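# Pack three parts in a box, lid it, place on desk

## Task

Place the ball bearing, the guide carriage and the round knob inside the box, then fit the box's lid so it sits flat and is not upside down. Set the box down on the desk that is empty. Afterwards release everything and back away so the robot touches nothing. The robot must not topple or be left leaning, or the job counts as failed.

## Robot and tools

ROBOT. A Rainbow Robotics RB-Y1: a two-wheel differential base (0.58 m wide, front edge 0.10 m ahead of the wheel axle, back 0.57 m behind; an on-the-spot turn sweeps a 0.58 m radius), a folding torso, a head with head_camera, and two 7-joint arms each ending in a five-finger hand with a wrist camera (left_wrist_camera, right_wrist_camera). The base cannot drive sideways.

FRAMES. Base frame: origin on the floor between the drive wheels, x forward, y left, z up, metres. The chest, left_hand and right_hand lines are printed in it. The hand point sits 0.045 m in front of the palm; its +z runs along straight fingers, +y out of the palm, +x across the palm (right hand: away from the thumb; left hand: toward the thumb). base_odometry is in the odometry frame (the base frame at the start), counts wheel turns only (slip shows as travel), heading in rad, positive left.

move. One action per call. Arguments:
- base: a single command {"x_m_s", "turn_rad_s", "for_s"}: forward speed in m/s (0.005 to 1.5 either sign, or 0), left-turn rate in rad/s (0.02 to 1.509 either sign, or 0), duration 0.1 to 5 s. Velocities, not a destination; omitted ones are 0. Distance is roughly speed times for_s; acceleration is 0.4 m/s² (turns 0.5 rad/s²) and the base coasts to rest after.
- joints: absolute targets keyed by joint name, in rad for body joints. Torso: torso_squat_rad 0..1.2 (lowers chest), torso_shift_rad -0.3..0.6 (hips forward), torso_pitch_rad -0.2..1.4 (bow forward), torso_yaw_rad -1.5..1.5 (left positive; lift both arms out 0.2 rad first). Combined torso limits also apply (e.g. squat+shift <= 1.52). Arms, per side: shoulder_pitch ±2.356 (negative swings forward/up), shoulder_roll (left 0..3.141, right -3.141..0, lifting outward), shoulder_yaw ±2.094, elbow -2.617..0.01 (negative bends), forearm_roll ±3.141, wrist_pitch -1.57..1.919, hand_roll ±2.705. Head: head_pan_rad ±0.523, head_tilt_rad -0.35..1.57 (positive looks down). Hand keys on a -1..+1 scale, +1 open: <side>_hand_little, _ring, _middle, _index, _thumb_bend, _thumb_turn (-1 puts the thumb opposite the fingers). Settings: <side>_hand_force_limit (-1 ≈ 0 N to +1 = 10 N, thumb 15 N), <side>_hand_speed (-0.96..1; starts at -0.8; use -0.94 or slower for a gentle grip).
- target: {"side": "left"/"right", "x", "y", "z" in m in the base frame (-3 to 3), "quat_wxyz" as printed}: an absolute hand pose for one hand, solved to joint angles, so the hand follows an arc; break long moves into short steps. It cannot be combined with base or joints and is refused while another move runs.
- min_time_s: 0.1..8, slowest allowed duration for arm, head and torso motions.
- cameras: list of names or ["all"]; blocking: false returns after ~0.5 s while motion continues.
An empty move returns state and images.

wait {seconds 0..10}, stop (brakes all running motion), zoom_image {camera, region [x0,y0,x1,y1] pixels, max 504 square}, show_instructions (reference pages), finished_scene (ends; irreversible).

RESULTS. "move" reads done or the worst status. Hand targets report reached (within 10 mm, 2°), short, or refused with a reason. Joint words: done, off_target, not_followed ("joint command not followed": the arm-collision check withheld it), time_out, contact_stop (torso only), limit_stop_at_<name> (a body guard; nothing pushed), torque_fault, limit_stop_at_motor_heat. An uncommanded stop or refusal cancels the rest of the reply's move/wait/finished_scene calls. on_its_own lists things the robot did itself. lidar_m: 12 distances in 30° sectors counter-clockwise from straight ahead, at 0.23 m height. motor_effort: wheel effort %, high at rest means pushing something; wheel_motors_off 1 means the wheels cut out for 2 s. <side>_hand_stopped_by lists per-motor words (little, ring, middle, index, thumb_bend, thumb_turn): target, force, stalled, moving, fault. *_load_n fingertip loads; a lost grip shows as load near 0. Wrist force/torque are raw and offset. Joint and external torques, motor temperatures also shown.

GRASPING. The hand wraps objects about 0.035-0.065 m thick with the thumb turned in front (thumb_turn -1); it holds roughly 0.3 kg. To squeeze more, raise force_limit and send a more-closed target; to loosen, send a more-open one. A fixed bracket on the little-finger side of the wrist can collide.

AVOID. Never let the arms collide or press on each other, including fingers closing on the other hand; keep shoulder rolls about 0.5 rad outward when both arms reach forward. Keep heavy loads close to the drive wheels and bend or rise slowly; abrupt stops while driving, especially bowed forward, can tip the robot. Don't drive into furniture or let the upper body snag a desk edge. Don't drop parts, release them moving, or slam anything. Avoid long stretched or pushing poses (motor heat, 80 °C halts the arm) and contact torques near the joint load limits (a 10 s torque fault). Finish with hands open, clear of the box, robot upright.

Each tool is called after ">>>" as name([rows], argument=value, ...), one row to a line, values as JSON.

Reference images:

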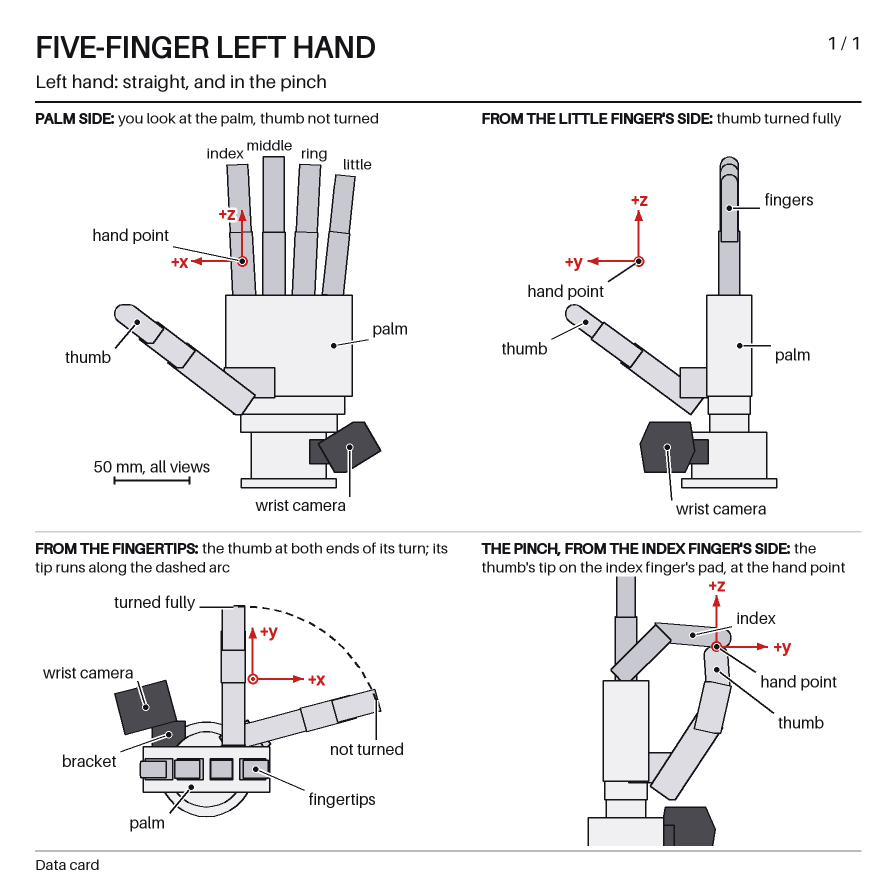

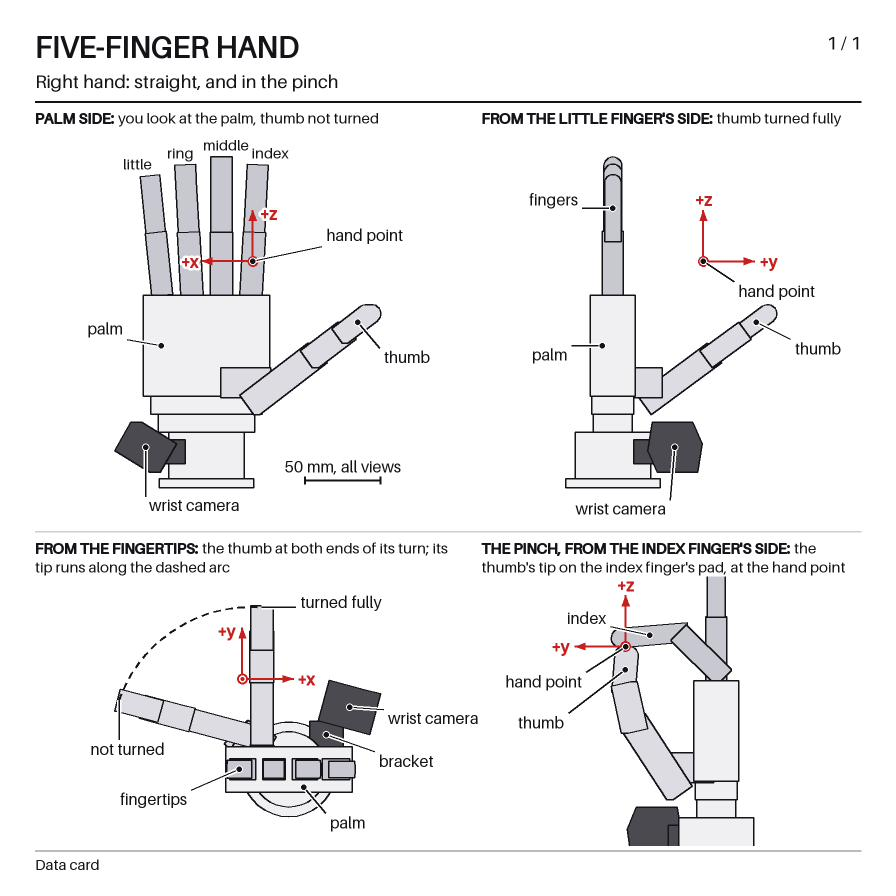

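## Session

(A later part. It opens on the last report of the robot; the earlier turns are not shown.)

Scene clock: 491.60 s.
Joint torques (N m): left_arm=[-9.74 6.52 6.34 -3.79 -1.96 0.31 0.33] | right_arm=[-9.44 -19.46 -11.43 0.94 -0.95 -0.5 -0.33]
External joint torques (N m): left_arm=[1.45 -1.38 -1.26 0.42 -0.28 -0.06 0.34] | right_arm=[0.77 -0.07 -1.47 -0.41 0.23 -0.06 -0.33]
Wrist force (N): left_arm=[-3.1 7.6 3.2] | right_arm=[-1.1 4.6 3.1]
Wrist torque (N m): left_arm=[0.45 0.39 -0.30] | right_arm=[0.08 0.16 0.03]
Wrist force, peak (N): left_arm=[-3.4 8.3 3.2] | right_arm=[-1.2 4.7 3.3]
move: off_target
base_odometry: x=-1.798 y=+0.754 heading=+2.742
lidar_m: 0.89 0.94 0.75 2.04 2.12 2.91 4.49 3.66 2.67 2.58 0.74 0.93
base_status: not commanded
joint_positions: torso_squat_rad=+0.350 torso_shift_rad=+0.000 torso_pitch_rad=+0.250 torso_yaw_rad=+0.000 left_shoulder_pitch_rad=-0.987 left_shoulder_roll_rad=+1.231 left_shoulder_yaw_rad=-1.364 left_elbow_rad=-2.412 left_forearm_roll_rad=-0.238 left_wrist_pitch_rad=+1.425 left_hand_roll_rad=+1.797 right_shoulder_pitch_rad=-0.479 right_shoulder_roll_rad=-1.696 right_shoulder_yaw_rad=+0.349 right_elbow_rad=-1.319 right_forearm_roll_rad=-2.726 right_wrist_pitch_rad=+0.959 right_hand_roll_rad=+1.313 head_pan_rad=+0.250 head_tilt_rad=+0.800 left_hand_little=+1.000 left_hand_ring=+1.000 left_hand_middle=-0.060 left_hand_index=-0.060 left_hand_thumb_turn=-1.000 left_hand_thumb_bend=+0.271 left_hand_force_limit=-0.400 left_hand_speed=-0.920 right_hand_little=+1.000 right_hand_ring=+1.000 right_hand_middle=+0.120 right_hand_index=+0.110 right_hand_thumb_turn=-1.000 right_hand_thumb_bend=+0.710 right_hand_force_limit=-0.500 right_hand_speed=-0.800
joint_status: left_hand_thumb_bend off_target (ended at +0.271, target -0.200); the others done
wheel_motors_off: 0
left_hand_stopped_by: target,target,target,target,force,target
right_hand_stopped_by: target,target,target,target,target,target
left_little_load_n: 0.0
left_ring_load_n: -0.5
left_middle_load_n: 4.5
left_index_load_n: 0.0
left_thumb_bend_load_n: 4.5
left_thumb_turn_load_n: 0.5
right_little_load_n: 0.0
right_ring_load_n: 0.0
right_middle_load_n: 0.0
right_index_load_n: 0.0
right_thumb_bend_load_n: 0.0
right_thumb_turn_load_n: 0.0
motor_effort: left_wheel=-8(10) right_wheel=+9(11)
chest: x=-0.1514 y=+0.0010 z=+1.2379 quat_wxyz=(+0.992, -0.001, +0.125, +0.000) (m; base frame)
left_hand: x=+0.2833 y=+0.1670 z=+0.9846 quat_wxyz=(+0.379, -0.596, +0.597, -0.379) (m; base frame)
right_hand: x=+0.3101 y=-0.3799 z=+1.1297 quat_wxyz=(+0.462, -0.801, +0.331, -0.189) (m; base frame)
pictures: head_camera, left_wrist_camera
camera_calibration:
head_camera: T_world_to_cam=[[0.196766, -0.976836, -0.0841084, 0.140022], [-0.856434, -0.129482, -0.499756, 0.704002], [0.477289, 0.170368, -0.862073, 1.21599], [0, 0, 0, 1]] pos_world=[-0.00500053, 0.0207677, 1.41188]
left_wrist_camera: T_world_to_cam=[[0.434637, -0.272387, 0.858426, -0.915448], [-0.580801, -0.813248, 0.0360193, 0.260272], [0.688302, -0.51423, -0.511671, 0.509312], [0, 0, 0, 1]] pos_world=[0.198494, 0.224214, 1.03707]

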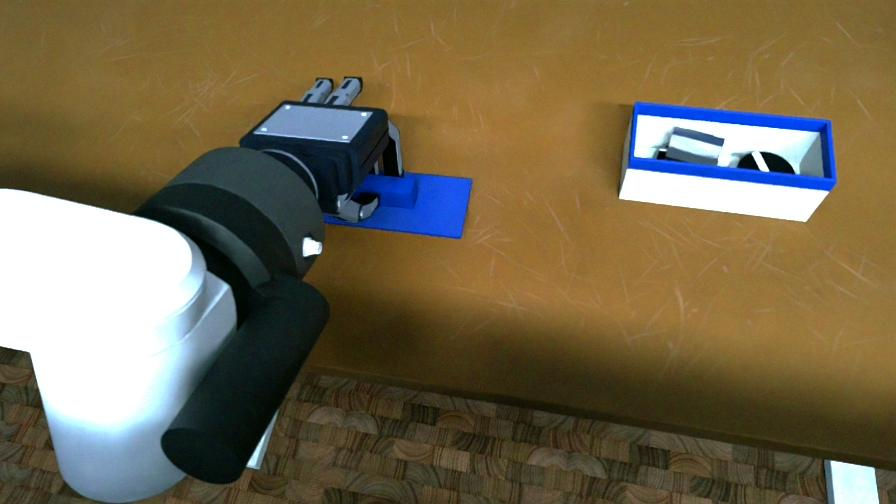

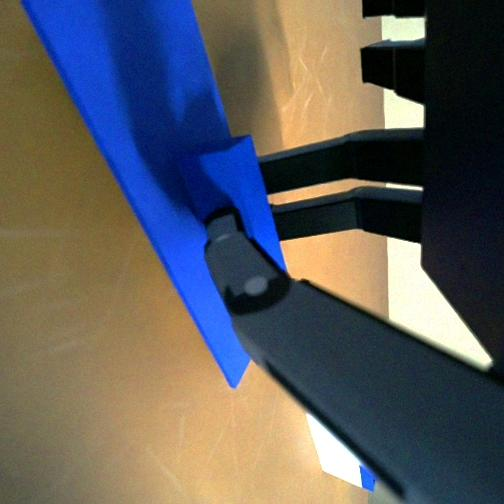

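>>> move(joints={"left_hand_index": -0.3, "left_hand_speed": -0.92})

>>> move(joints={"left_hand_thumb_bend": -0.21, "left_hand_middle": -0.3, "left_hand_force_limit": -0.1})

>>> move(target={"side":"left","x":0.2833,"y":0.167,"z":1.03,"quat_wxyz":[-0.3799,0.5964,-0.5964,0.3799]}, min_time_s=2, cameras=["left_wrist_camera","head_camera"])

>>> zoom_image(camera="head_camera", region=[300, 40, 500, 240])

Scene clock: 494.70 s.
Joint torques (N m): left_arm=[-9.96 6.77 6.26 -3.97 -2 0.27 0.31] | right_arm=[-9.42 -20.37 -11.95 1.16 -1.18 -0.77 -0.42]
External joint torques (N m): left_arm=[1.23 -1.13 -1.34 0.23 -0.32 -0.09 0.32] | right_arm=[0.8 -0.99 -2 -0.19 0.01 -0.33 -0.43]
Wrist force (N): left_arm=[-3.3 8.4 3.3] | right_arm=[-1.1 4.5 3.0]
Wrist torque (N m): left_arm=[0.43 0.41 -0.33] | right_arm=[0.07 0.17 0.03]
Wrist force, peak (N): left_arm=[-3.2 8.6 3.2] | right_arm=[-1.2 4.8 3.1]
move: off_target
base_odometry: x=-1.798 y=+0.754 heading=+2.742
lidar_m: 0.89 0.94 0.75 2.04 2.13 2.91 4.48 3.67 2.68 2.58 0.75 0.93
base_status: not commanded
joint_positions: torso_squat_rad=+0.350 torso_shift_rad=+0.000 torso_pitch_rad=+0.250 torso_yaw_rad=+0.000 left_shoulder_pitch_rad=-0.987 left_shoulder_roll_rad=+1.231 left_shoulder_yaw_rad=-1.364 left_elbow_rad=-2.412 left_forearm_roll_rad=-0.238 left_wrist_pitch_rad=+1.425 left_hand_roll_rad=+1.797 right_shoulder_pitch_rad=-0.479 right_shoulder_roll_rad=-1.696 right_shoulder_yaw_rad=+0.349 right_elbow_rad=-1.319 right_forearm_roll_rad=-2.726 right_wrist_pitch_rad=+0.959 right_hand_roll_rad=+1.313 head_pan_rad=+0.250 head_tilt_rad=+0.800 left_hand_little=+1.000 left_hand_ring=+1.000 left_hand_middle=-0.060 left_hand_index=-0.081 left_hand_thumb_turn=-1.000 left_hand_thumb_bend=+0.272 left_hand_force_limit=-0.400 left_hand_speed=-0.920 right_hand_little=+1.000 right_hand_ring=+1.000 right_hand_middle=+0.120 right_hand_index=+0.110 right_hand_thumb_turn=-1.000 right_hand_thumb_bend=+0.710 right_hand_force_limit=-0.500 right_hand_speed=-0.800
joint_status: left_hand_index off_target (ended at -0.081, target -0.300); the others done
wheel_motors_off: 0
left_hand_stopped_by: target,target,target,force,force,target
right_hand_stopped_by: target,target,target,target,target,target
left_little_load_n: 0.0
left_ring_load_n: 0.0
left_middle_load_n: 4.0
left_index_load_n: 4.0
left_thumb_bend_load_n: 6.5
left_thumb_turn_load_n: -2.0
right_little_load_n: 0.0
right_ring_load_n: 0.0
right_middle_load_n: 0.0
right_index_load_n: 0.0
right_thumb_bend_load_n: 0.0
right_thumb_turn_load_n: 0.0
motor_effort: left_wheel=-6(9) right_wheel=+8(10)
chest: x=-0.1514 y=+0.0010 z=+1.2379 quat_wxyz=(+0.992, -0.001, +0.125, +0.000) (m; base frame)
left_hand: x=+0.2833 y=+0.1670 z=+0.9846 quat_wxyz=(+0.379, -0.596, +0.597, -0.379) (m; base frame)
right_hand: x=+0.3101 y=-0.3799 z=+1.1297 quat_wxyz=(+0.462, -0.801, +0.331, -0.189) (m; base frame)
pictures: none

Scene clock: 495.83 s.
Joint torques (N m): left_arm=[-9.75 6.46 6.4 -3.81 -1.95 0.18 0.31] | right_arm=[-9.42 -20.28 -11.75 0.88 -1.07 -0.53 -0.32]
External joint torques (N m): left_arm=[1.44 -1.43 -1.2 0.39 -0.27 -0.18 0.32] | right_arm=[0.79 -0.89 -1.8 -0.47 0.11 -0.09 -0.32]
Wrist force (N): left_arm=[-3.4 8.2 3.1] | right_arm=[-1.0 4.5 3.1]
Wrist torque (N m): left_arm=[0.39 0.44 -0.32] | right_arm=[0.06 0.16 0.04]
Wrist force, peak (N): left_arm=[-3.7 8.9 3.2] | right_arm=[-1.2 4.7 3.1]
move: off_target
base_odometry: x=-1.798 y=+0.754 heading=+2.742
lidar_m: 0.90 0.94 0.75 2.05 2.12 2.91 4.48 3.67 2.67 2.57 0.76 0.94
base_status: not commanded
joint_positions: torso_squat_rad=+0.350 torso_shift_rad=+0.000 torso_pitch_rad=+0.250 torso_yaw_rad=+0.000 left_shoulder_pitch_rad=-0.987 left_shoulder_roll_rad=+1.231 left_shoulder_yaw_rad=-1.364 left_elbow_rad=-2.412 left_forearm_roll_rad=-0.238 left_wrist_pitch_rad=+1.425 left_hand_roll_rad=+1.797 right_shoulder_pitch_rad=-0.479 right_shoulder_roll_rad=-1.696 right_shoulder_yaw_rad=+0.349 right_elbow_rad=-1.319 right_forearm_roll_rad=-2.726 right_wrist_pitch_rad=+0.959 right_hand_roll_rad=+1.313 head_pan_rad=+0.250 head_tilt_rad=+0.800 left_hand_little=+1.000 left_hand_ring=+1.000 left_hand_middle=-0.065 left_hand_index=-0.081 left_hand_thumb_turn=-1.000 left_hand_thumb_bend=+0.271 left_hand_force_limit=-0.100 left_hand_speed=-0.920 right_hand_little=+1.000 right_hand_ring=+1.000 right_hand_middle=+0.120 right_hand_index=+0.110 right_hand_thumb_turn=-1.000 right_hand_thumb_bend=+0.710 right_hand_force_limit=-0.500 right_hand_speed=-0.800
joint_status: left_hand_middle off_target (ended at -0.065, target -0.300); left_hand_thumb_bend off_target (ended at +0.271, target -0.210); the others done
wheel_motors_off: 0
left_hand_stopped_by: target,target,force,force,force,target
right_hand_stopped_by: target,target,target,target,target,target
left_little_load_n: 0.0
left_ring_load_n: 0.0
left_middle_load_n: 8.0
left_index_load_n: 4.0
left_thumb_bend_load_n: 8.0
left_thumb_turn_load_n: -1.5
right_little_load_n: 0.0
right_ring_load_n: 0.0
right_middle_load_n: 0.0
right_index_load_n: 0.0
right_thumb_bend_load_n: 0.0
right_thumb_turn_load_n: 0.0
motor_effort: left_wheel=-6(10) right_wheel=+9(10)
chest: x=-0.1514 y=+0.0010 z=+1.2379 quat_wxyz=(+0.992, -0.001, +0.125, +0.000) (m; base frame)
left_hand: x=+0.2833 y=+0.1670 z=+0.9846 quat_wxyz=(+0.379, -0.596, +0.597, -0.379) (m; base frame)
right_hand: x=+0.3101 y=-0.3799 z=+1.1297 quat_wxyz=(+0.462, -0.801, +0.331, -0.189) (m; base frame)
pictures: none

Scene clock: 498.17 s.
Joint torques (N m): left_arm=[-12.11 9.74 8.73 -4.84 -1.74 0.65 -0.44] | right_arm=[-8.77 -20.29 -11.42 0.85 -1.2 -0.94 -0.2]
External joint torques (N m): left_arm=[-0.94 1.9 0.94 -1.42 -0.03 0.36 -0.43] | right_arm=[1.44 -0.91 -1.47 -0.5 -0.02 -0.5 -0.2]
Wrist force (N): left_arm=[-3.5 8.9 3.6] | right_arm=[-1.0 4.5 3.2]
Wrist torque (N m): left_arm=[0.49 0.46 -0.57] | right_arm=[0.06 0.16 0.03]
Wrist force, peak (N): left_arm=[-3.5 8.9 3.6] | right_arm=[-1.1 4.7 3.2]
move: done
base_odometry: x=-1.798 y=+0.754 heading=+2.742
lidar_m: 0.90 0.93 0.75 2.03 2.12 2.91 4.48 3.66 2.68 2.58 0.75 0.92
base_status: not commanded
joint_positions: torso_squat_rad=+0.350 torso_shift_rad=+0.000 torso_pitch_rad=+0.250 torso_yaw_rad=+0.000 left_shoulder_pitch_rad=-1.062 left_shoulder_roll_rad=+1.304 left_shoulder_yaw_rad=-1.286 left_elbow_rad=-2.521 left_forearm_roll_rad=-0.088 left_wrist_pitch_rad=+1.468 left_hand_roll_rad=+1.752 right_shoulder_pitch_rad=-0.479 right_shoulder_roll_rad=-1.696 right_shoulder_yaw_rad=+0.349 right_elbow_rad=-1.319 right_forearm_roll_rad=-2.726 right_wrist_pitch_rad=+0.959 right_hand_roll_rad=+1.313 head_pan_rad=+0.250 head_tilt_rad=+0.800 left_hand_little=+1.000 left_hand_ring=+1.000 left_hand_middle=-0.065 left_hand_index=-0.081 left_hand_thumb_turn=-1.000 left_hand_thumb_bend=+0.271 left_hand_force_limit=-0.100 left_hand_speed=-0.920 right_hand_little=+1.000 right_hand_ring=+1.000 right_hand_middle=+0.120 right_hand_index=+0.110 right_hand_thumb_turn=-1.000 right_hand_thumb_bend=+0.710 right_hand_force_limit=-0.500 right_hand_speed=-0.800
joint_status: all done
wheel_motors_off: 0
left_hand_stopped_by: target,target,force,force,force,target
right_hand_stopped_by: target,target,target,target,target,target
left_little_load_n: 0.0
left_ring_load_n: 0.0
left_middle_load_n: 7.5
left_index_load_n: 4.0
left_thumb_bend_load_n: 8.0
left_thumb_turn_load_n: -1.5
right_little_load_n: 0.0
right_ring_load_n: 0.0
right_middle_load_n: 0.0
right_index_load_n: 0.0
right_thumb_bend_load_n: 0.0
right_thumb_turn_load_n: 0.0
motor_effort: left_wheel=-8(10) right_wheel=+8(10)
chest: x=-0.1514 y=+0.0010 z=+1.2379 quat_wxyz=(+0.992, -0.001, +0.125, +0.000) (m; base frame)
left_hand: x=+0.2830 y=+0.1668 z=+1.0296 quat_wxyz=(+0.380, -0.596, +0.596, -0.380) (m; base frame)
left_hand_status: reached (checked arc, planned for 2.0 s): 1 mm and 0.1 deg off.
right_hand: x=+0.3101 y=-0.3799 z=+1.1297 quat_wxyz=(+0.462, -0.801, +0.331, -0.189) (m; base frame)
pictures: head_camera, left_wrist_camera
camera_calibration:
head_camera: T_world_to_cam=[[0.196766, -0.976836, -0.0841084, 0.140022], [-0.856434, -0.129482, -0.499756, 0.704002], [0.477289, 0.170368, -0.862073, 1.21599], [0, 0, 0, 1]] pos_world=[-0.00500053, 0.0207677, 1.41188]
left_wrist_camera: T_world_to_cam=[[0.432582, -0.27141, 0.859773, -0.954891], [-0.580717, -0.813334, 0.0354284, 0.258932], [0.689667, -0.51461, -0.509447, 0.529882], [0, 0, 0, 1]] pos_world=[0.197993, 0.224113, 1.08176]

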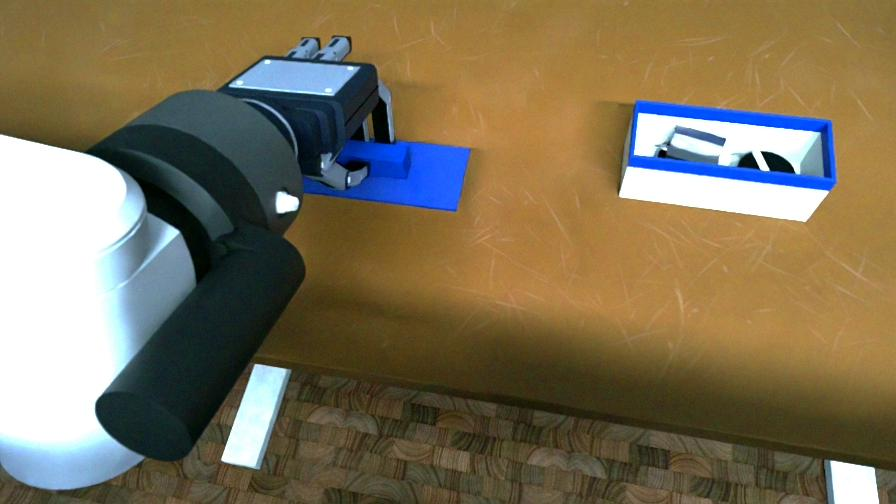

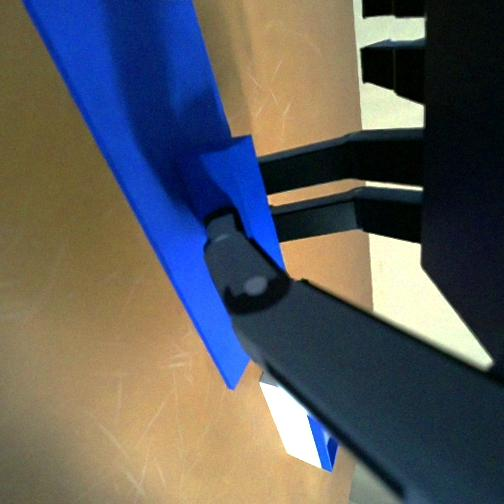

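Scaled by 2.520.

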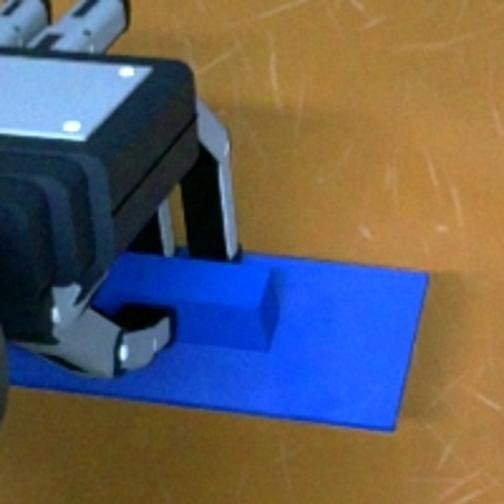

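>>> zoom_image(camera="head_camera", region=[600, 80, 850, 230])

>>> move(target={"side":"left","x":0.31,"y":0.05,"z":1.08,"quat_wxyz":[-0.3799,0.5964,-0.5964,0.3799]}, min_time_s=2.5, cameras=["left_wrist_camera","head_camera"])

Scaled by 2.016.

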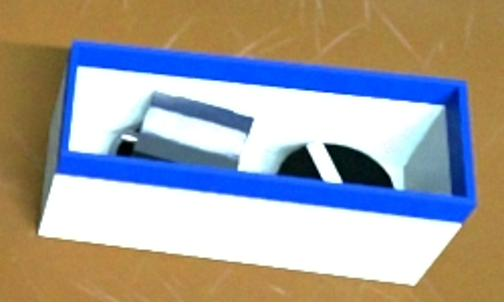

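Scene clock: 502.93 s.
Joint torques (N m): left_arm=[-15.27 3.66 9.79 -1.77 -1.85 0.32 -0.42] | right_arm=[-9.09 -19.9 -11.56 0.91 -1.09 -0.94 -0.27]
External joint torques (N m): left_arm=[-0.25 -1.27 0.92 0.62 -0.12 0.3 -0.42] | right_arm=[1.12 -0.52 -1.61 -0.44 0.09 -0.5 -0.27]
Wrist force (N): left_arm=[-3.2 8.7 3.5] | right_arm=[-1.2 4.6 3.2]
Wrist torque (N m): left_arm=[0.52 0.41 -0.57] | right_arm=[0.08 0.18 0.03]
Wrist force, peak (N): left_arm=[-3.4 9.2 3.5] | right_arm=[-1.2 4.8 3.1]
move: done
base_odometry: x=-1.798 y=+0.754 heading=+2.742
lidar_m: 0.89 0.93 0.75 2.05 2.13 2.91 4.47 3.66 2.68 2.57 0.74 0.93
base_status: not commanded
joint_positions: torso_squat_rad=+0.350 torso_shift_rad=+0.000 torso_pitch_rad=+0.250 torso_yaw_rad=+0.000 left_shoulder_pitch_rad=-1.331 left_shoulder_roll_rad=+0.844 left_shoulder_yaw_rad=-1.170 left_elbow_rad=-2.339 left_forearm_roll_rad=+0.152 left_wrist_pitch_rad=+1.793 left_hand_roll_rad=+1.601 right_shoulder_pitch_rad=-0.479 right_shoulder_roll_rad=-1.696 right_shoulder_yaw_rad=+0.349 right_elbow_rad=-1.319 right_forearm_roll_rad=-2.726 right_wrist_pitch_rad=+0.959 right_hand_roll_rad=+1.313 head_pan_rad=+0.250 head_tilt_rad=+0.800 left_hand_little=+1.000 left_hand_ring=+1.000 left_hand_middle=-0.065 left_hand_index=-0.081 left_hand_thumb_turn=-1.000 left_hand_thumb_bend=+0.271 left_hand_force_limit=-0.100 left_hand_speed=-0.920 right_hand_little=+1.000 right_hand_ring=+1.000 right_hand_middle=+0.120 right_hand_index=+0.110 right_hand_thumb_turn=-1.000 right_hand_thumb_bend=+0.710 right_hand_force_limit=-0.500 right_hand_speed=-0.800
joint_status: all done
wheel_motors_off: 0
left_hand_stopped_by: target,target,force,force,force,target
right_hand_stopped_by: target,target,target,target,target,target
left_little_load_n: -0.5
left_ring_load_n: 0.0
left_middle_load_n: 8.0
left_index_load_n: 4.0
left_thumb_bend_load_n: 8.0
left_thumb_turn_load_n: -1.5
right_little_load_n: 0.0
right_ring_load_n: 0.0
right_middle_load_n: 0.0
right_index_load_n: 0.0
right_thumb_bend_load_n: 0.0
right_thumb_turn_load_n: 0.0
motor_effort: left_wheel=-8(10) right_wheel=+8(10)
chest: x=-0.1514 y=+0.0010 z=+1.2379 quat_wxyz=(+0.992, -0.001, +0.125, +0.000) (m; base frame)
left_hand: x=+0.3099 y=+0.0502 z=+1.0798 quat_wxyz=(+0.380, -0.596, +0.597, -0.380) (m; base frame)
left_hand_status: reached (checked arc, planned for 2.5 s): 0 mm and 0.0 deg off.
right_hand: x=+0.3101 y=-0.3799 z=+1.1297 quat_wxyz=(+0.462, -0.801, +0.331, -0.189) (m; base frame)
pictures: head_camera, left_wrist_camera
camera_calibration:
head_camera: T_world_to_cam=[[0.196766, -0.976836, -0.0841084, 0.140022], [-0.856434, -0.129482, -0.499756, 0.704002], [0.477289, 0.170368, -0.862073, 1.21599], [0, 0, 0, 1]] pos_world=[-0.00500053, 0.0207677, 1.41188]
left_wrist_camera: T_world_to_cam=[[0.433638, -0.271612, 0.859177, -1.04099], [-0.580173, -0.813716, 0.0355804, 0.1776], [0.689462, -0.5139, -0.51044, 0.477995], [0, 0, 0, 1]] pos_world=[0.224892, 0.107412, 1.13207]

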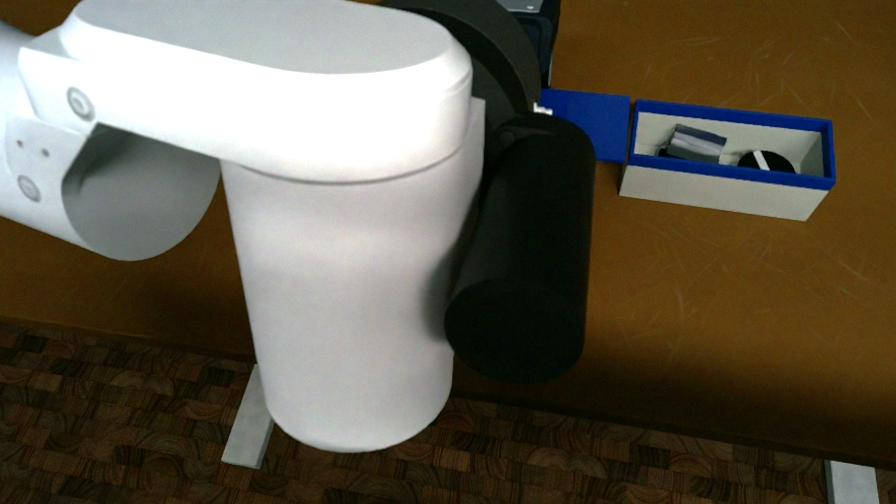

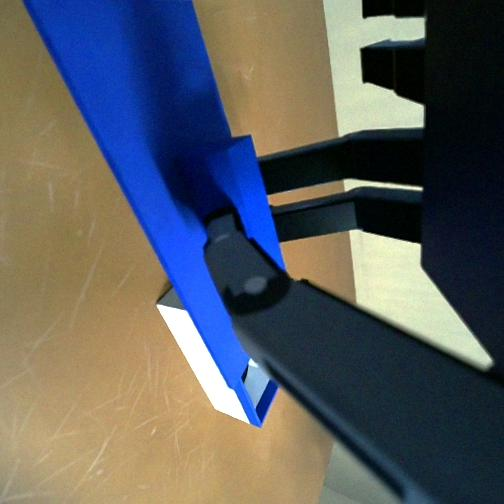

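>>> zoom_image(camera="left_wrist_camera", region=[130, 110, 300, 280])

>>> zoom_image(camera="left_wrist_camera", region=[0, 0, 300, 300])

>>> zoom_image(camera="left_wrist_camera", region=[130, 240, 330, 440])

>>> zoom_image(camera="head_camera", region=[600, 80, 850, 230])

Scaled by 2.965.

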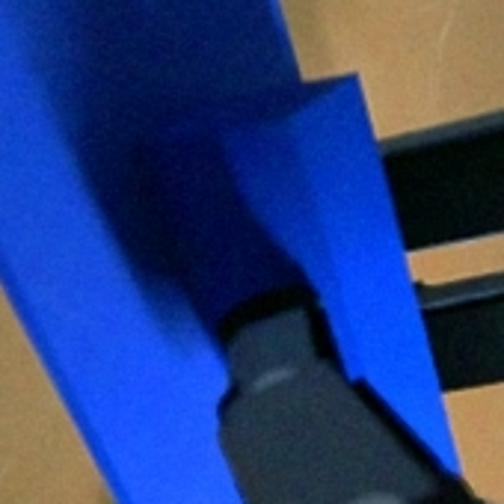

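Scaled by 1.680.

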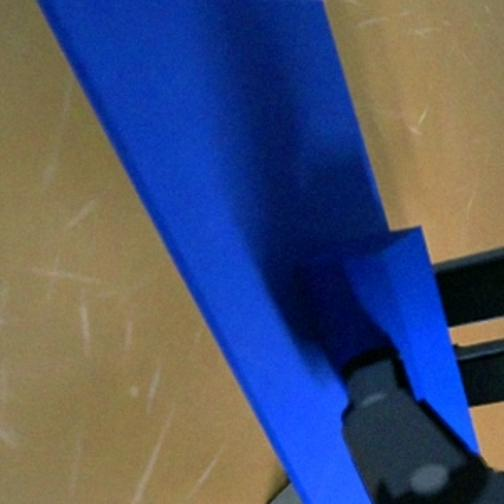

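Scaled by 2.520.

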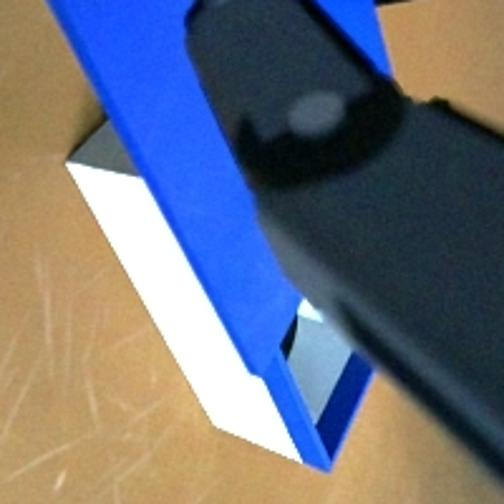

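Scaled by 2.016.

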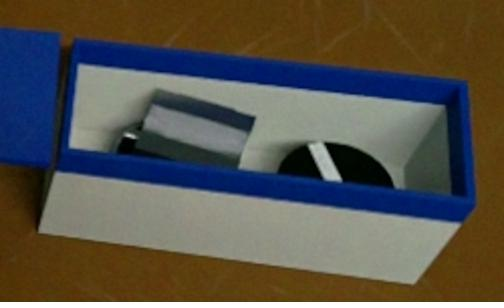

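>>> move(target={"side":"left","x":0.346,"y":-0.09,"z":1.065,"quat_wxyz":[-0.3799,0.5964,-0.5964,0.3799]}, min_time_s=2.5, cameras=["left_wrist_camera","head_camera","right_wrist_camera"])

Scene clock: 517.10 s.
Joint torques (N m): left_arm=[-17.68 1.98 7.67 -2.24 -2.12 -0.16 -0.55] | right_arm=[-9.13 -20.94 -11.86 0.94 -0.98 -0.66 -0.09]
External joint torques (N m): left_arm=[-0.09 -1.19 -1.69 0.47 -0.38 -0.12 -0.54] | right_arm=[1.09 -1.56 -1.91 -0.41 0.21 -0.22 -0.1]
Wrist force (N): left_arm=[-3.4 8.6 3.2] | right_arm=[-1.2 4.5 3.1]
Wrist torque (N m): left_arm=[0.47 0.41 -0.57] | right_arm=[0.07 0.19 0.02]
Wrist force, peak (N): left_arm=[-3.5 9.2 3.5] | right_arm=[-1.2 4.8 3.2]
move: done
base_odometry: x=-1.798 y=+0.754 heading=+2.742
lidar_m: 0.89 0.94 0.74 2.04 2.13 2.91 4.48 3.67 2.68 2.58 0.75 0.93
base_status: not commanded
joint_positions: torso_squat_rad=+0.350 torso_shift_rad=+0.000 torso_pitch_rad=+0.250 torso_yaw_rad=+0.000 left_shoulder_pitch_rad=-1.489 left_shoulder_roll_rad=+0.353 left_shoulder_yaw_rad=-1.202 left_elbow_rad=-1.774 left_forearm_roll_rad=+0.113 left_wrist_pitch_rad=+1.743 left_hand_roll_rad=+1.569 right_shoulder_pitch_rad=-0.479 right_shoulder_roll_rad=-1.696 right_shoulder_yaw_rad=+0.349 right_elbow_rad=-1.319 right_forearm_roll_rad=-2.726 right_wrist_pitch_rad=+0.959 right_hand_roll_rad=+1.313 head_pan_rad=+0.250 head_tilt_rad=+0.800 left_hand_little=+1.000 left_hand_ring=+1.000 left_hand_middle=-0.065 left_hand_index=-0.081 left_hand_thumb_turn=-1.000 left_hand_thumb_bend=+0.271 left_hand_force_limit=-0.100 left_hand_speed=-0.920 right_hand_little=+1.000 right_hand_ring=+1.000 right_hand_middle=+0.120 right_hand_index=+0.110 right_hand_thumb_turn=-1.000 right_hand_thumb_bend=+0.710 right_hand_force_limit=-0.500 right_hand_speed=-0.800
joint_status: all done
wheel_motors_off: 0
left_hand_stopped_by: target,target,force,force,force,target
right_hand_stopped_by: target,target,target,target,target,target
left_little_load_n: 0.0
left_ring_load_n: 0.0
left_middle_load_n: 8.0
left_index_load_n: 4.0
left_thumb_bend_load_n: 8.0
left_thumb_turn_load_n: -1.5
right_little_load_n: 0.0
right_ring_load_n: 0.0
right_middle_load_n: 0.0
right_index_load_n: 0.0
right_thumb_bend_load_n: 0.0
right_thumb_turn_load_n: 0.0
motor_effort: left_wheel=-7(9) right_wheel=+8(10)
chest: x=-0.1514 y=+0.0010 z=+1.2379 quat_wxyz=(+0.992, -0.001, +0.125, +0.000) (m; base frame)
left_hand: x=+0.3456 y=-0.0895 z=+1.0651 quat_wxyz=(+0.380, -0.596, +0.596, -0.380) (m; base frame)
left_hand_status: reached (checked arc, planned for 2.5 s): 1 mm and 0.0 deg off.
right_hand: x=+0.3101 y=-0.3799 z=+1.1297 quat_wxyz=(+0.462, -0.801, +0.331, -0.189) (m; base frame)
pictures: head_camera, left_wrist_camera, right_wrist_camera
camera_calibration:
head_camera: T_world_to_cam=[[0.196766, -0.976836, -0.0841084, 0.140022], [-0.856434, -0.129482, -0.499756, 0.704002], [0.477289, 0.170368, -0.862073, 1.21599], [0, 0, 0, 1]] pos_world=[-0.00500053, 0.0207677, 1.41188]
left_wrist_camera: T_world_to_cam=[[0.433289, -0.270904, 0.859576, -1.08203], [-0.580328, -0.813581, 0.0361193, 0.0846057], [0.68955, -0.514486, -0.509729, 0.373198], [0, 0, 0, 1]] pos_world=[0.260593, -0.0322877, 1.11726]
right_wrist_camera: T_world_to_cam=[[-0.191309, -0.47715, -0.857747, 0.851913], [-0.963648, 0.257357, 0.0717652, 0.320847], [0.186504, 0.840295, -0.509039, 0.948485], [0, 0, 0, 1]] pos_world=[0.295265, -0.473089, 1.19052]

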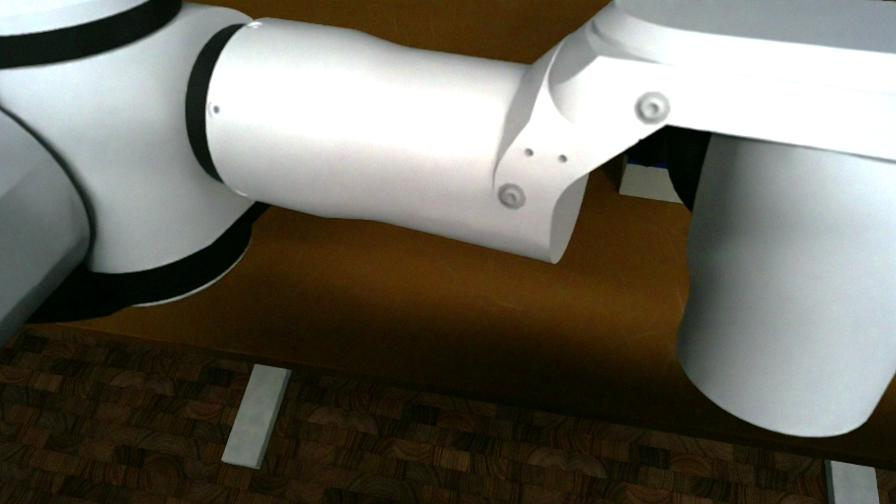

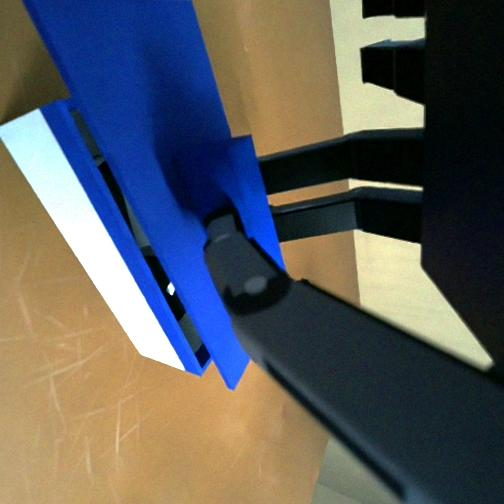

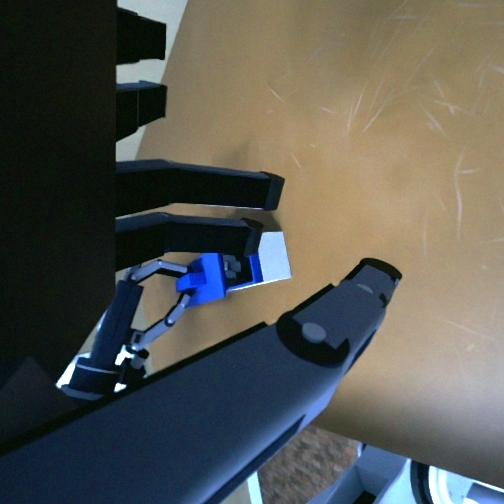

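>>> zoom_image(camera="left_wrist_camera", region=[0, 60, 160, 220])

>>> zoom_image(camera="left_wrist_camera", region=[120, 260, 280, 420])

>>> zoom_image(camera="right_wrist_camera", region=[150, 210, 310, 330])

Scaled by 3.150.

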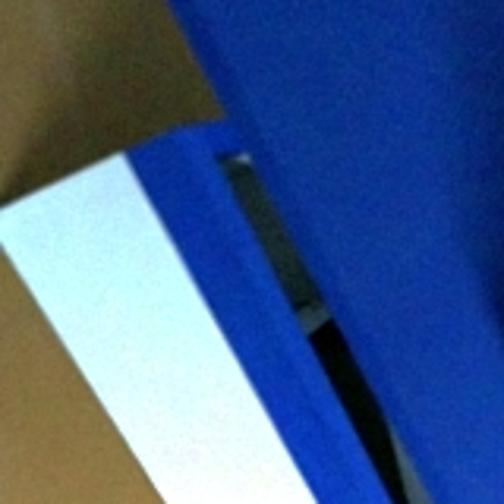

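Scaled by 3.150.

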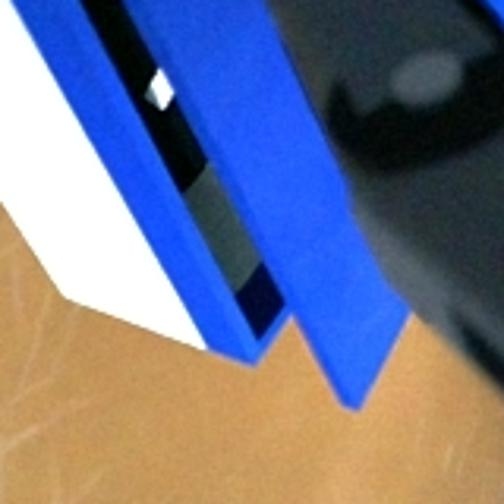

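Scaled by 3.150.

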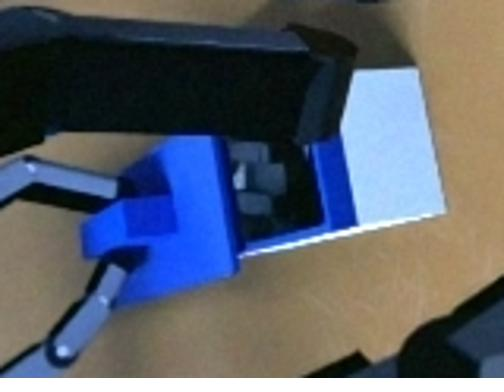

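>>> move(target={"side":"left","x":0.3558,"y":-0.106,"z":1.048,"quat_wxyz":[-0.3722,0.5843,-0.6083,0.3875]}, min_time_s=1.5, cameras=["left_wrist_camera","right_wrist_camera"])

>>> zoom_image(camera="left_wrist_camera", region=[0, 0, 200, 200])

>>> zoom_image(camera="left_wrist_camera", region=[120, 260, 280, 420])

>>> zoom_image(camera="right_wrist_camera", region=[150, 210, 310, 330])

Scene clock: 537.30 s.
Joint torques (N m): left_arm=[-16.38 1.62 7.63 -2.55 -2.25 -0.18 -0.52] | right_arm=[-9.66 -20.82 -11.57 0.75 -0.98 -0.92 -0.25]
External joint torques (N m): left_arm=[1.54 -1.41 -1.71 0.3 -0.49 -0.13 -0.51] | right_arm=[0.55 -1.44 -1.62 -0.59 0.21 -0.48 -0.26]
Wrist force (N): left_arm=[-3.5 8.5 3.6] | right_arm=[-1.3 4.5 3.2]
Wrist torque (N m): left_arm=[0.44 0.42 -0.60] | right_arm=[0.06 0.19 0.02]
Wrist force, peak (N): left_arm=[-3.6 9.2 3.6] | right_arm=[-1.2 4.7 3.2]
move: done
base_odometry: x=-1.798 y=+0.754 heading=+2.742
lidar_m: 0.90 0.93 0.74 2.04 2.11 2.91 4.49 3.66 2.69 2.58 0.75 0.93
base_status: not commanded
joint_positions: torso_squat_rad=+0.350 torso_shift_rad=+0.000 torso_pitch_rad=+0.250 torso_yaw_rad=+0.000 left_shoulder_pitch_rad=-1.479 left_shoulder_roll_rad=+0.323 left_shoulder_yaw_rad=-1.227 left_elbow_rad=-1.682 left_forearm_roll_rad=+0.091 left_wrist_pitch_rad=+1.639 left_hand_roll_rad=+1.566 right_shoulder_pitch_rad=-0.479 right_shoulder_roll_rad=-1.696 right_shoulder_yaw_rad=+0.349 right_elbow_rad=-1.319 right_forearm_roll_rad=-2.726 right_wrist_pitch_rad=+0.959 right_hand_roll_rad=+1.313 head_pan_rad=+0.250 head_tilt_rad=+0.800 left_hand_little=+1.000 left_hand_ring=+1.000 left_hand_middle=-0.065 left_hand_index=-0.081 left_hand_thumb_turn=-1.000 left_hand_thumb_bend=+0.271 left_hand_force_limit=-0.100 left_hand_speed=-0.920 right_hand_little=+1.000 right_hand_ring=+1.000 right_hand_middle=+0.120 right_hand_index=+0.110 right_hand_thumb_turn=-1.000 right_hand_thumb_bend=+0.710 right_hand_force_limit=-0.500 right_hand_speed=-0.800
joint_status: all done
wheel_motors_off: 0
left_hand_stopped_by: target,target,force,force,force,target
right_hand_stopped_by: target,target,target,target,target,target
left_little_load_n: 0.0
left_ring_load_n: 0.0
left_middle_load_n: 8.0
left_index_load_n: 4.0
left_thumb_bend_load_n: 8.0
left_thumb_turn_load_n: -1.0
right_little_load_n: 0.0
right_ring_load_n: 0.0
right_middle_load_n: 0.0
right_index_load_n: 0.0
right_thumb_bend_load_n: 0.0
right_thumb_turn_load_n: 0.0
motor_effort: left_wheel=-7(9) right_wheel=+9(10)
chest: x=-0.1514 y=+0.0010 z=+1.2379 quat_wxyz=(+0.992, -0.001, +0.125, +0.000) (m; base frame)
left_hand: x=+0.3558 y=-0.1058 z=+1.0482 quat_wxyz=(+0.372, -0.584, +0.608, -0.388) (m; base frame)
left_hand_status: reached (checked arc, planned for 1.5 s): 0 mm and 0.0 deg off.
right_hand: x=+0.3101 y=-0.3799 z=+1.1297 quat_wxyz=(+0.462, -0.801, +0.331, -0.189) (m; base frame)
pictures: left_wrist_camera, right_wrist_camera
camera_calibration:
left_wrist_camera: T_world_to_cam=[[0.42192, -0.288241, 0.859593, -1.07414], [-0.612352, -0.789778, 0.0357339, 0.0922614], [0.668588, -0.54145, -0.509728, 0.353797], [0, 0, 0, 1]] pos_world=[0.273151, -0.0451808, 1.10036]
right_wrist_camera: T_world_to_cam=[[-0.191309, -0.47715, -0.857747, 0.851913], [-0.963648, 0.257357, 0.0717652, 0.320847], [0.186504, 0.840295, -0.509039, 0.948485], [0, 0, 0, 1]] pos_world=[0.295265, -0.473089, 1.19052]

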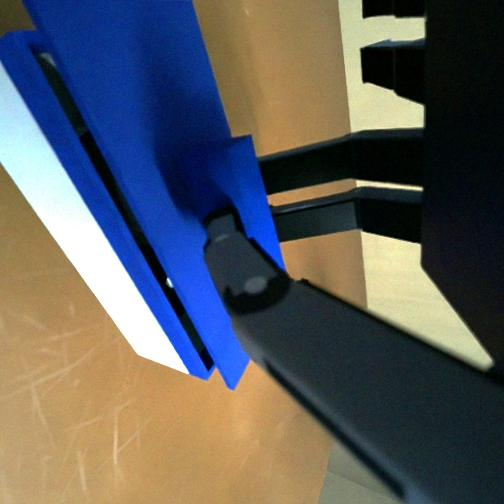

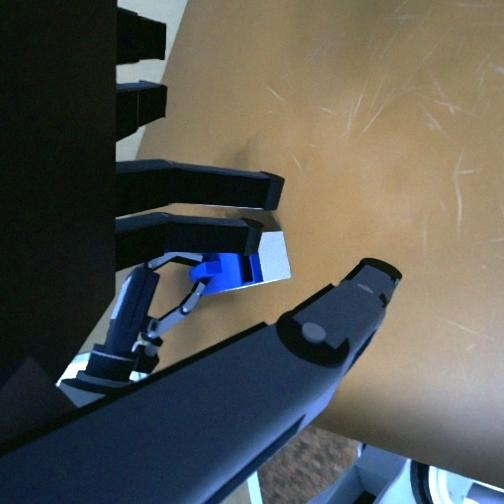

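Scaled by 2.520.

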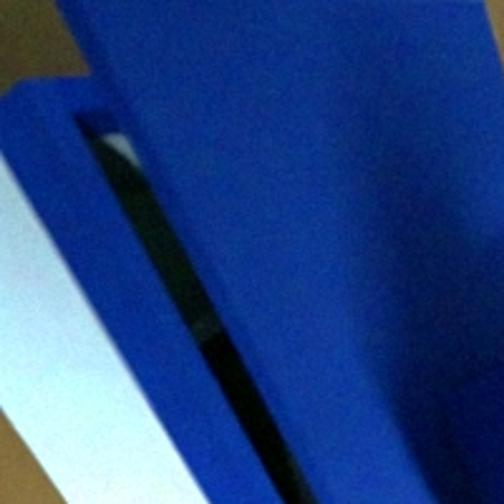

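Scaled by 3.150.

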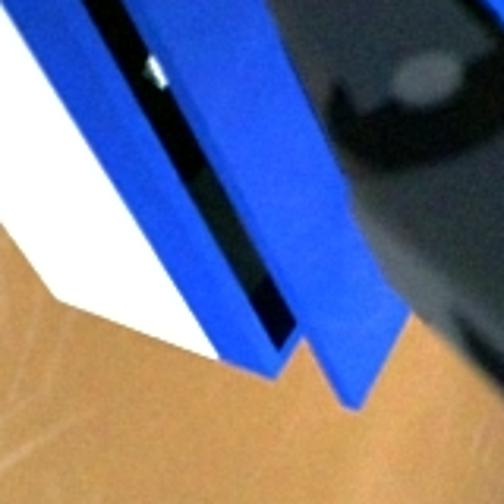

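Scaled by 3.150.

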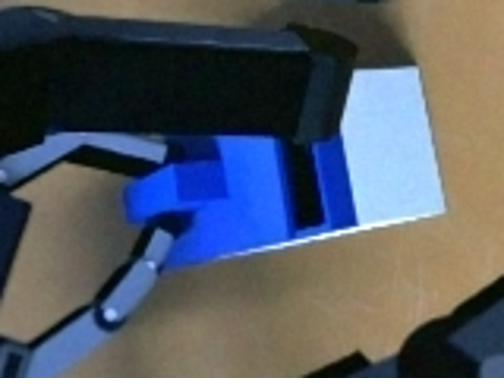

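>>> move(target={"side":"left","x":0.3558,"y":-0.108,"z":1.039,"quat_wxyz":[-0.3722,0.5843,-0.6083,0.3875]}, min_time_s=1, cameras=["left_wrist_camera","right_wrist_camera"])

>>> zoom_image(camera="left_wrist_camera", region=[0, 0, 200, 200])

>>> zoom_image(camera="left_wrist_camera", region=[120, 260, 280, 420])

>>> zoom_image(camera="right_wrist_camera", region=[150, 210, 310, 330])

Scene clock: 551.07 s.
Joint torques (N m): left_arm=[-16.3 1.22 7.68 -2.45 -2.25 -0.22 0.31] | right_arm=[-9.08 -20.09 -11.41 0.7 -0.99 -0.48 -0.26]
External joint torques (N m): left_arm=[1.58 -1.64 -1.58 0.47 -0.5 -0.19 0.31] | right_arm=[1.14 -0.7 -1.46 -0.65 0.2 -0.04 -0.26]
Wrist force (N): left_arm=[-3.1 9.1 3.5] | right_arm=[-1.2 4.6 3.2]
Wrist torque (N m): left_arm=[0.55 0.35 -0.38] | right_arm=[0.08 0.18 0.03]
Wrist force, peak (N): left_arm=[-3.7 9.2 3.7] | right_arm=[-1.1 4.8 3.2]
move: done
base_odometry: x=-1.798 y=+0.754 heading=+2.742
lidar_m: 0.90 0.94 0.75 2.05 2.13 2.92 4.48 3.66 2.68 2.57 0.74 0.94
base_status: not commanded
joint_positions: torso_squat_rad=+0.350 torso_shift_rad=+0.000 torso_pitch_rad=+0.250 torso_yaw_rad=+0.000 left_shoulder_pitch_rad=-1.468 left_shoulder_roll_rad=+0.311 left_shoulder_yaw_rad=-1.242 left_elbow_rad=-1.663 left_forearm_roll_rad=+0.077 left_wrist_pitch_rad=+1.625 left_hand_roll_rad=+1.578 right_shoulder_pitch_rad=-0.479 right_shoulder_roll_rad=-1.696 right_shoulder_yaw_rad=+0.349 right_elbow_rad=-1.319 right_forearm_roll_rad=-2.726 right_wrist_pitch_rad=+0.959 right_hand_roll_rad=+1.313 head_pan_rad=+0.250 head_tilt_rad=+0.800 left_hand_little=+1.000 left_hand_ring=+1.000 left_hand_middle=-0.065 left_hand_index=-0.081 left_hand_thumb_turn=-1.000 left_hand_thumb_bend=+0.271 left_hand_force_limit=-0.100 left_hand_speed=-0.920 right_hand_little=+1.000 right_hand_ring=+1.000 right_hand_middle=+0.120 right_hand_index=+0.110 right_hand_thumb_turn=-1.000 right_hand_thumb_bend=+0.710 right_hand_force_limit=-0.500 right_hand_speed=-0.800
joint_status: all done
wheel_motors_off: 0
left_hand_stopped_by: target,target,force,force,force,target
right_hand_stopped_by: target,target,target,target,target,target
left_little_load_n: 0.0
left_ring_load_n: 0.0
left_middle_load_n: 8.0
left_index_load_n: 4.0
left_thumb_bend_load_n: 8.0
left_thumb_turn_load_n: -1.0
right_little_load_n: 0.0
right_ring_load_n: 0.0
right_middle_load_n: 0.0
right_index_load_n: 0.0
right_thumb_bend_load_n: 0.0
right_thumb_turn_load_n: 0.0
motor_effort: left_wheel=-9(9) right_wheel=+8(10)
chest: x=-0.1514 y=+0.0010 z=+1.2379 quat_wxyz=(+0.992, -0.001, +0.125, +0.000) (m; base frame)
left_hand: x=+0.3556 y=-0.1077 z=+1.0394 quat_wxyz=(+0.372, -0.584, +0.608, -0.387) (m; base frame)
left_hand_status: reached (checked arc, planned for 1.0 s): 1 mm and 0.0 deg off.
right_hand: x=+0.3101 y=-0.3799 z=+1.1297 quat_wxyz=(+0.462, -0.801, +0.331, -0.189) (m; base frame)
pictures: left_wrist_camera, right_wrist_camera
camera_calibration:
left_wrist_camera: T_world_to_cam=[[0.421959, -0.288731, 0.85941, -1.06687], [-0.61262, -0.789579, 0.035518, 0.091272], [0.668317, -0.541479, -0.510053, 0.348844], [0, 0, 0, 1]] pos_world=[0.272952, -0.04708, 1.09156]
right_wrist_camera: T_world_to_cam=[[-0.191309, -0.47715, -0.857747, 0.851913], [-0.963648, 0.257357, 0.0717652, 0.320847], [0.186504, 0.840295, -0.509039, 0.948485], [0, 0, 0, 1]] pos_world=[0.295265, -0.473089, 1.19052]

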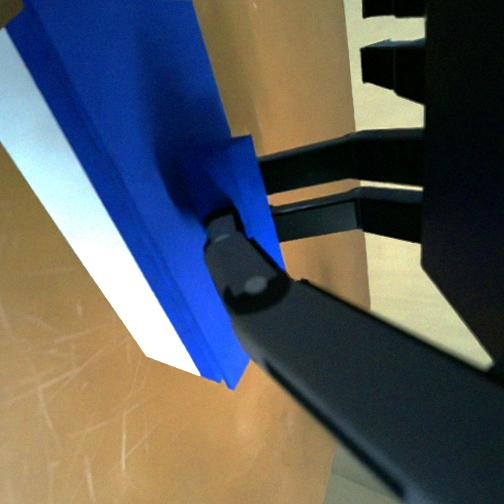

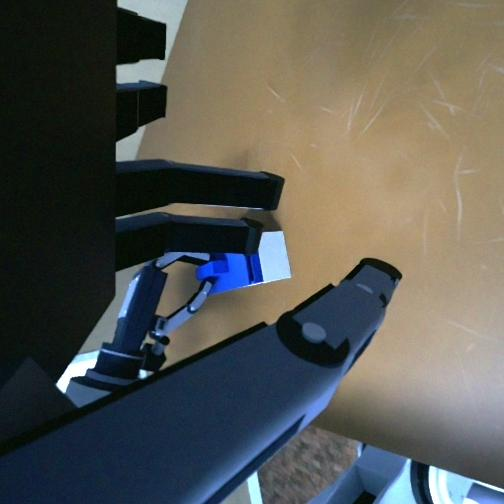

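Scaled by 2.520.

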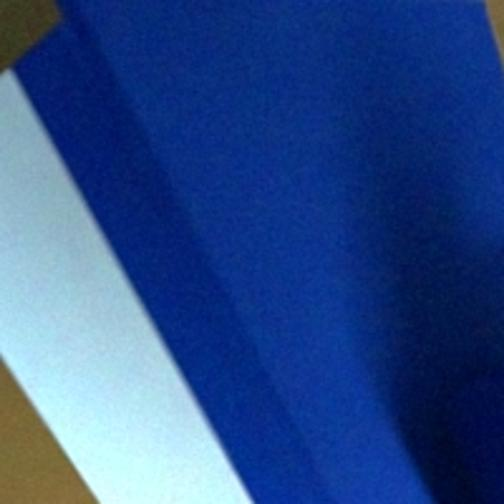

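Scaled by 3.150.

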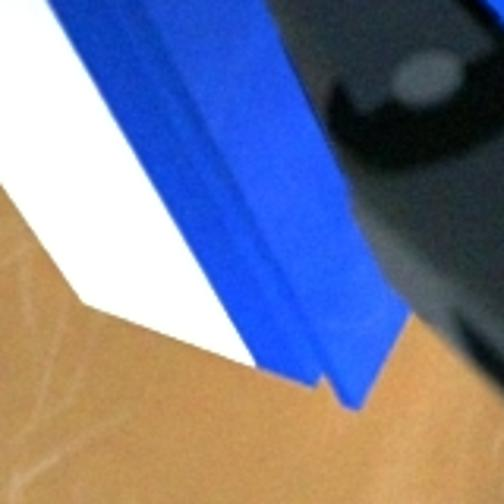

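Scaled by 3.150.

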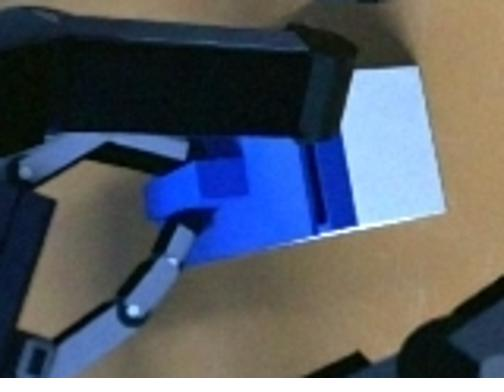

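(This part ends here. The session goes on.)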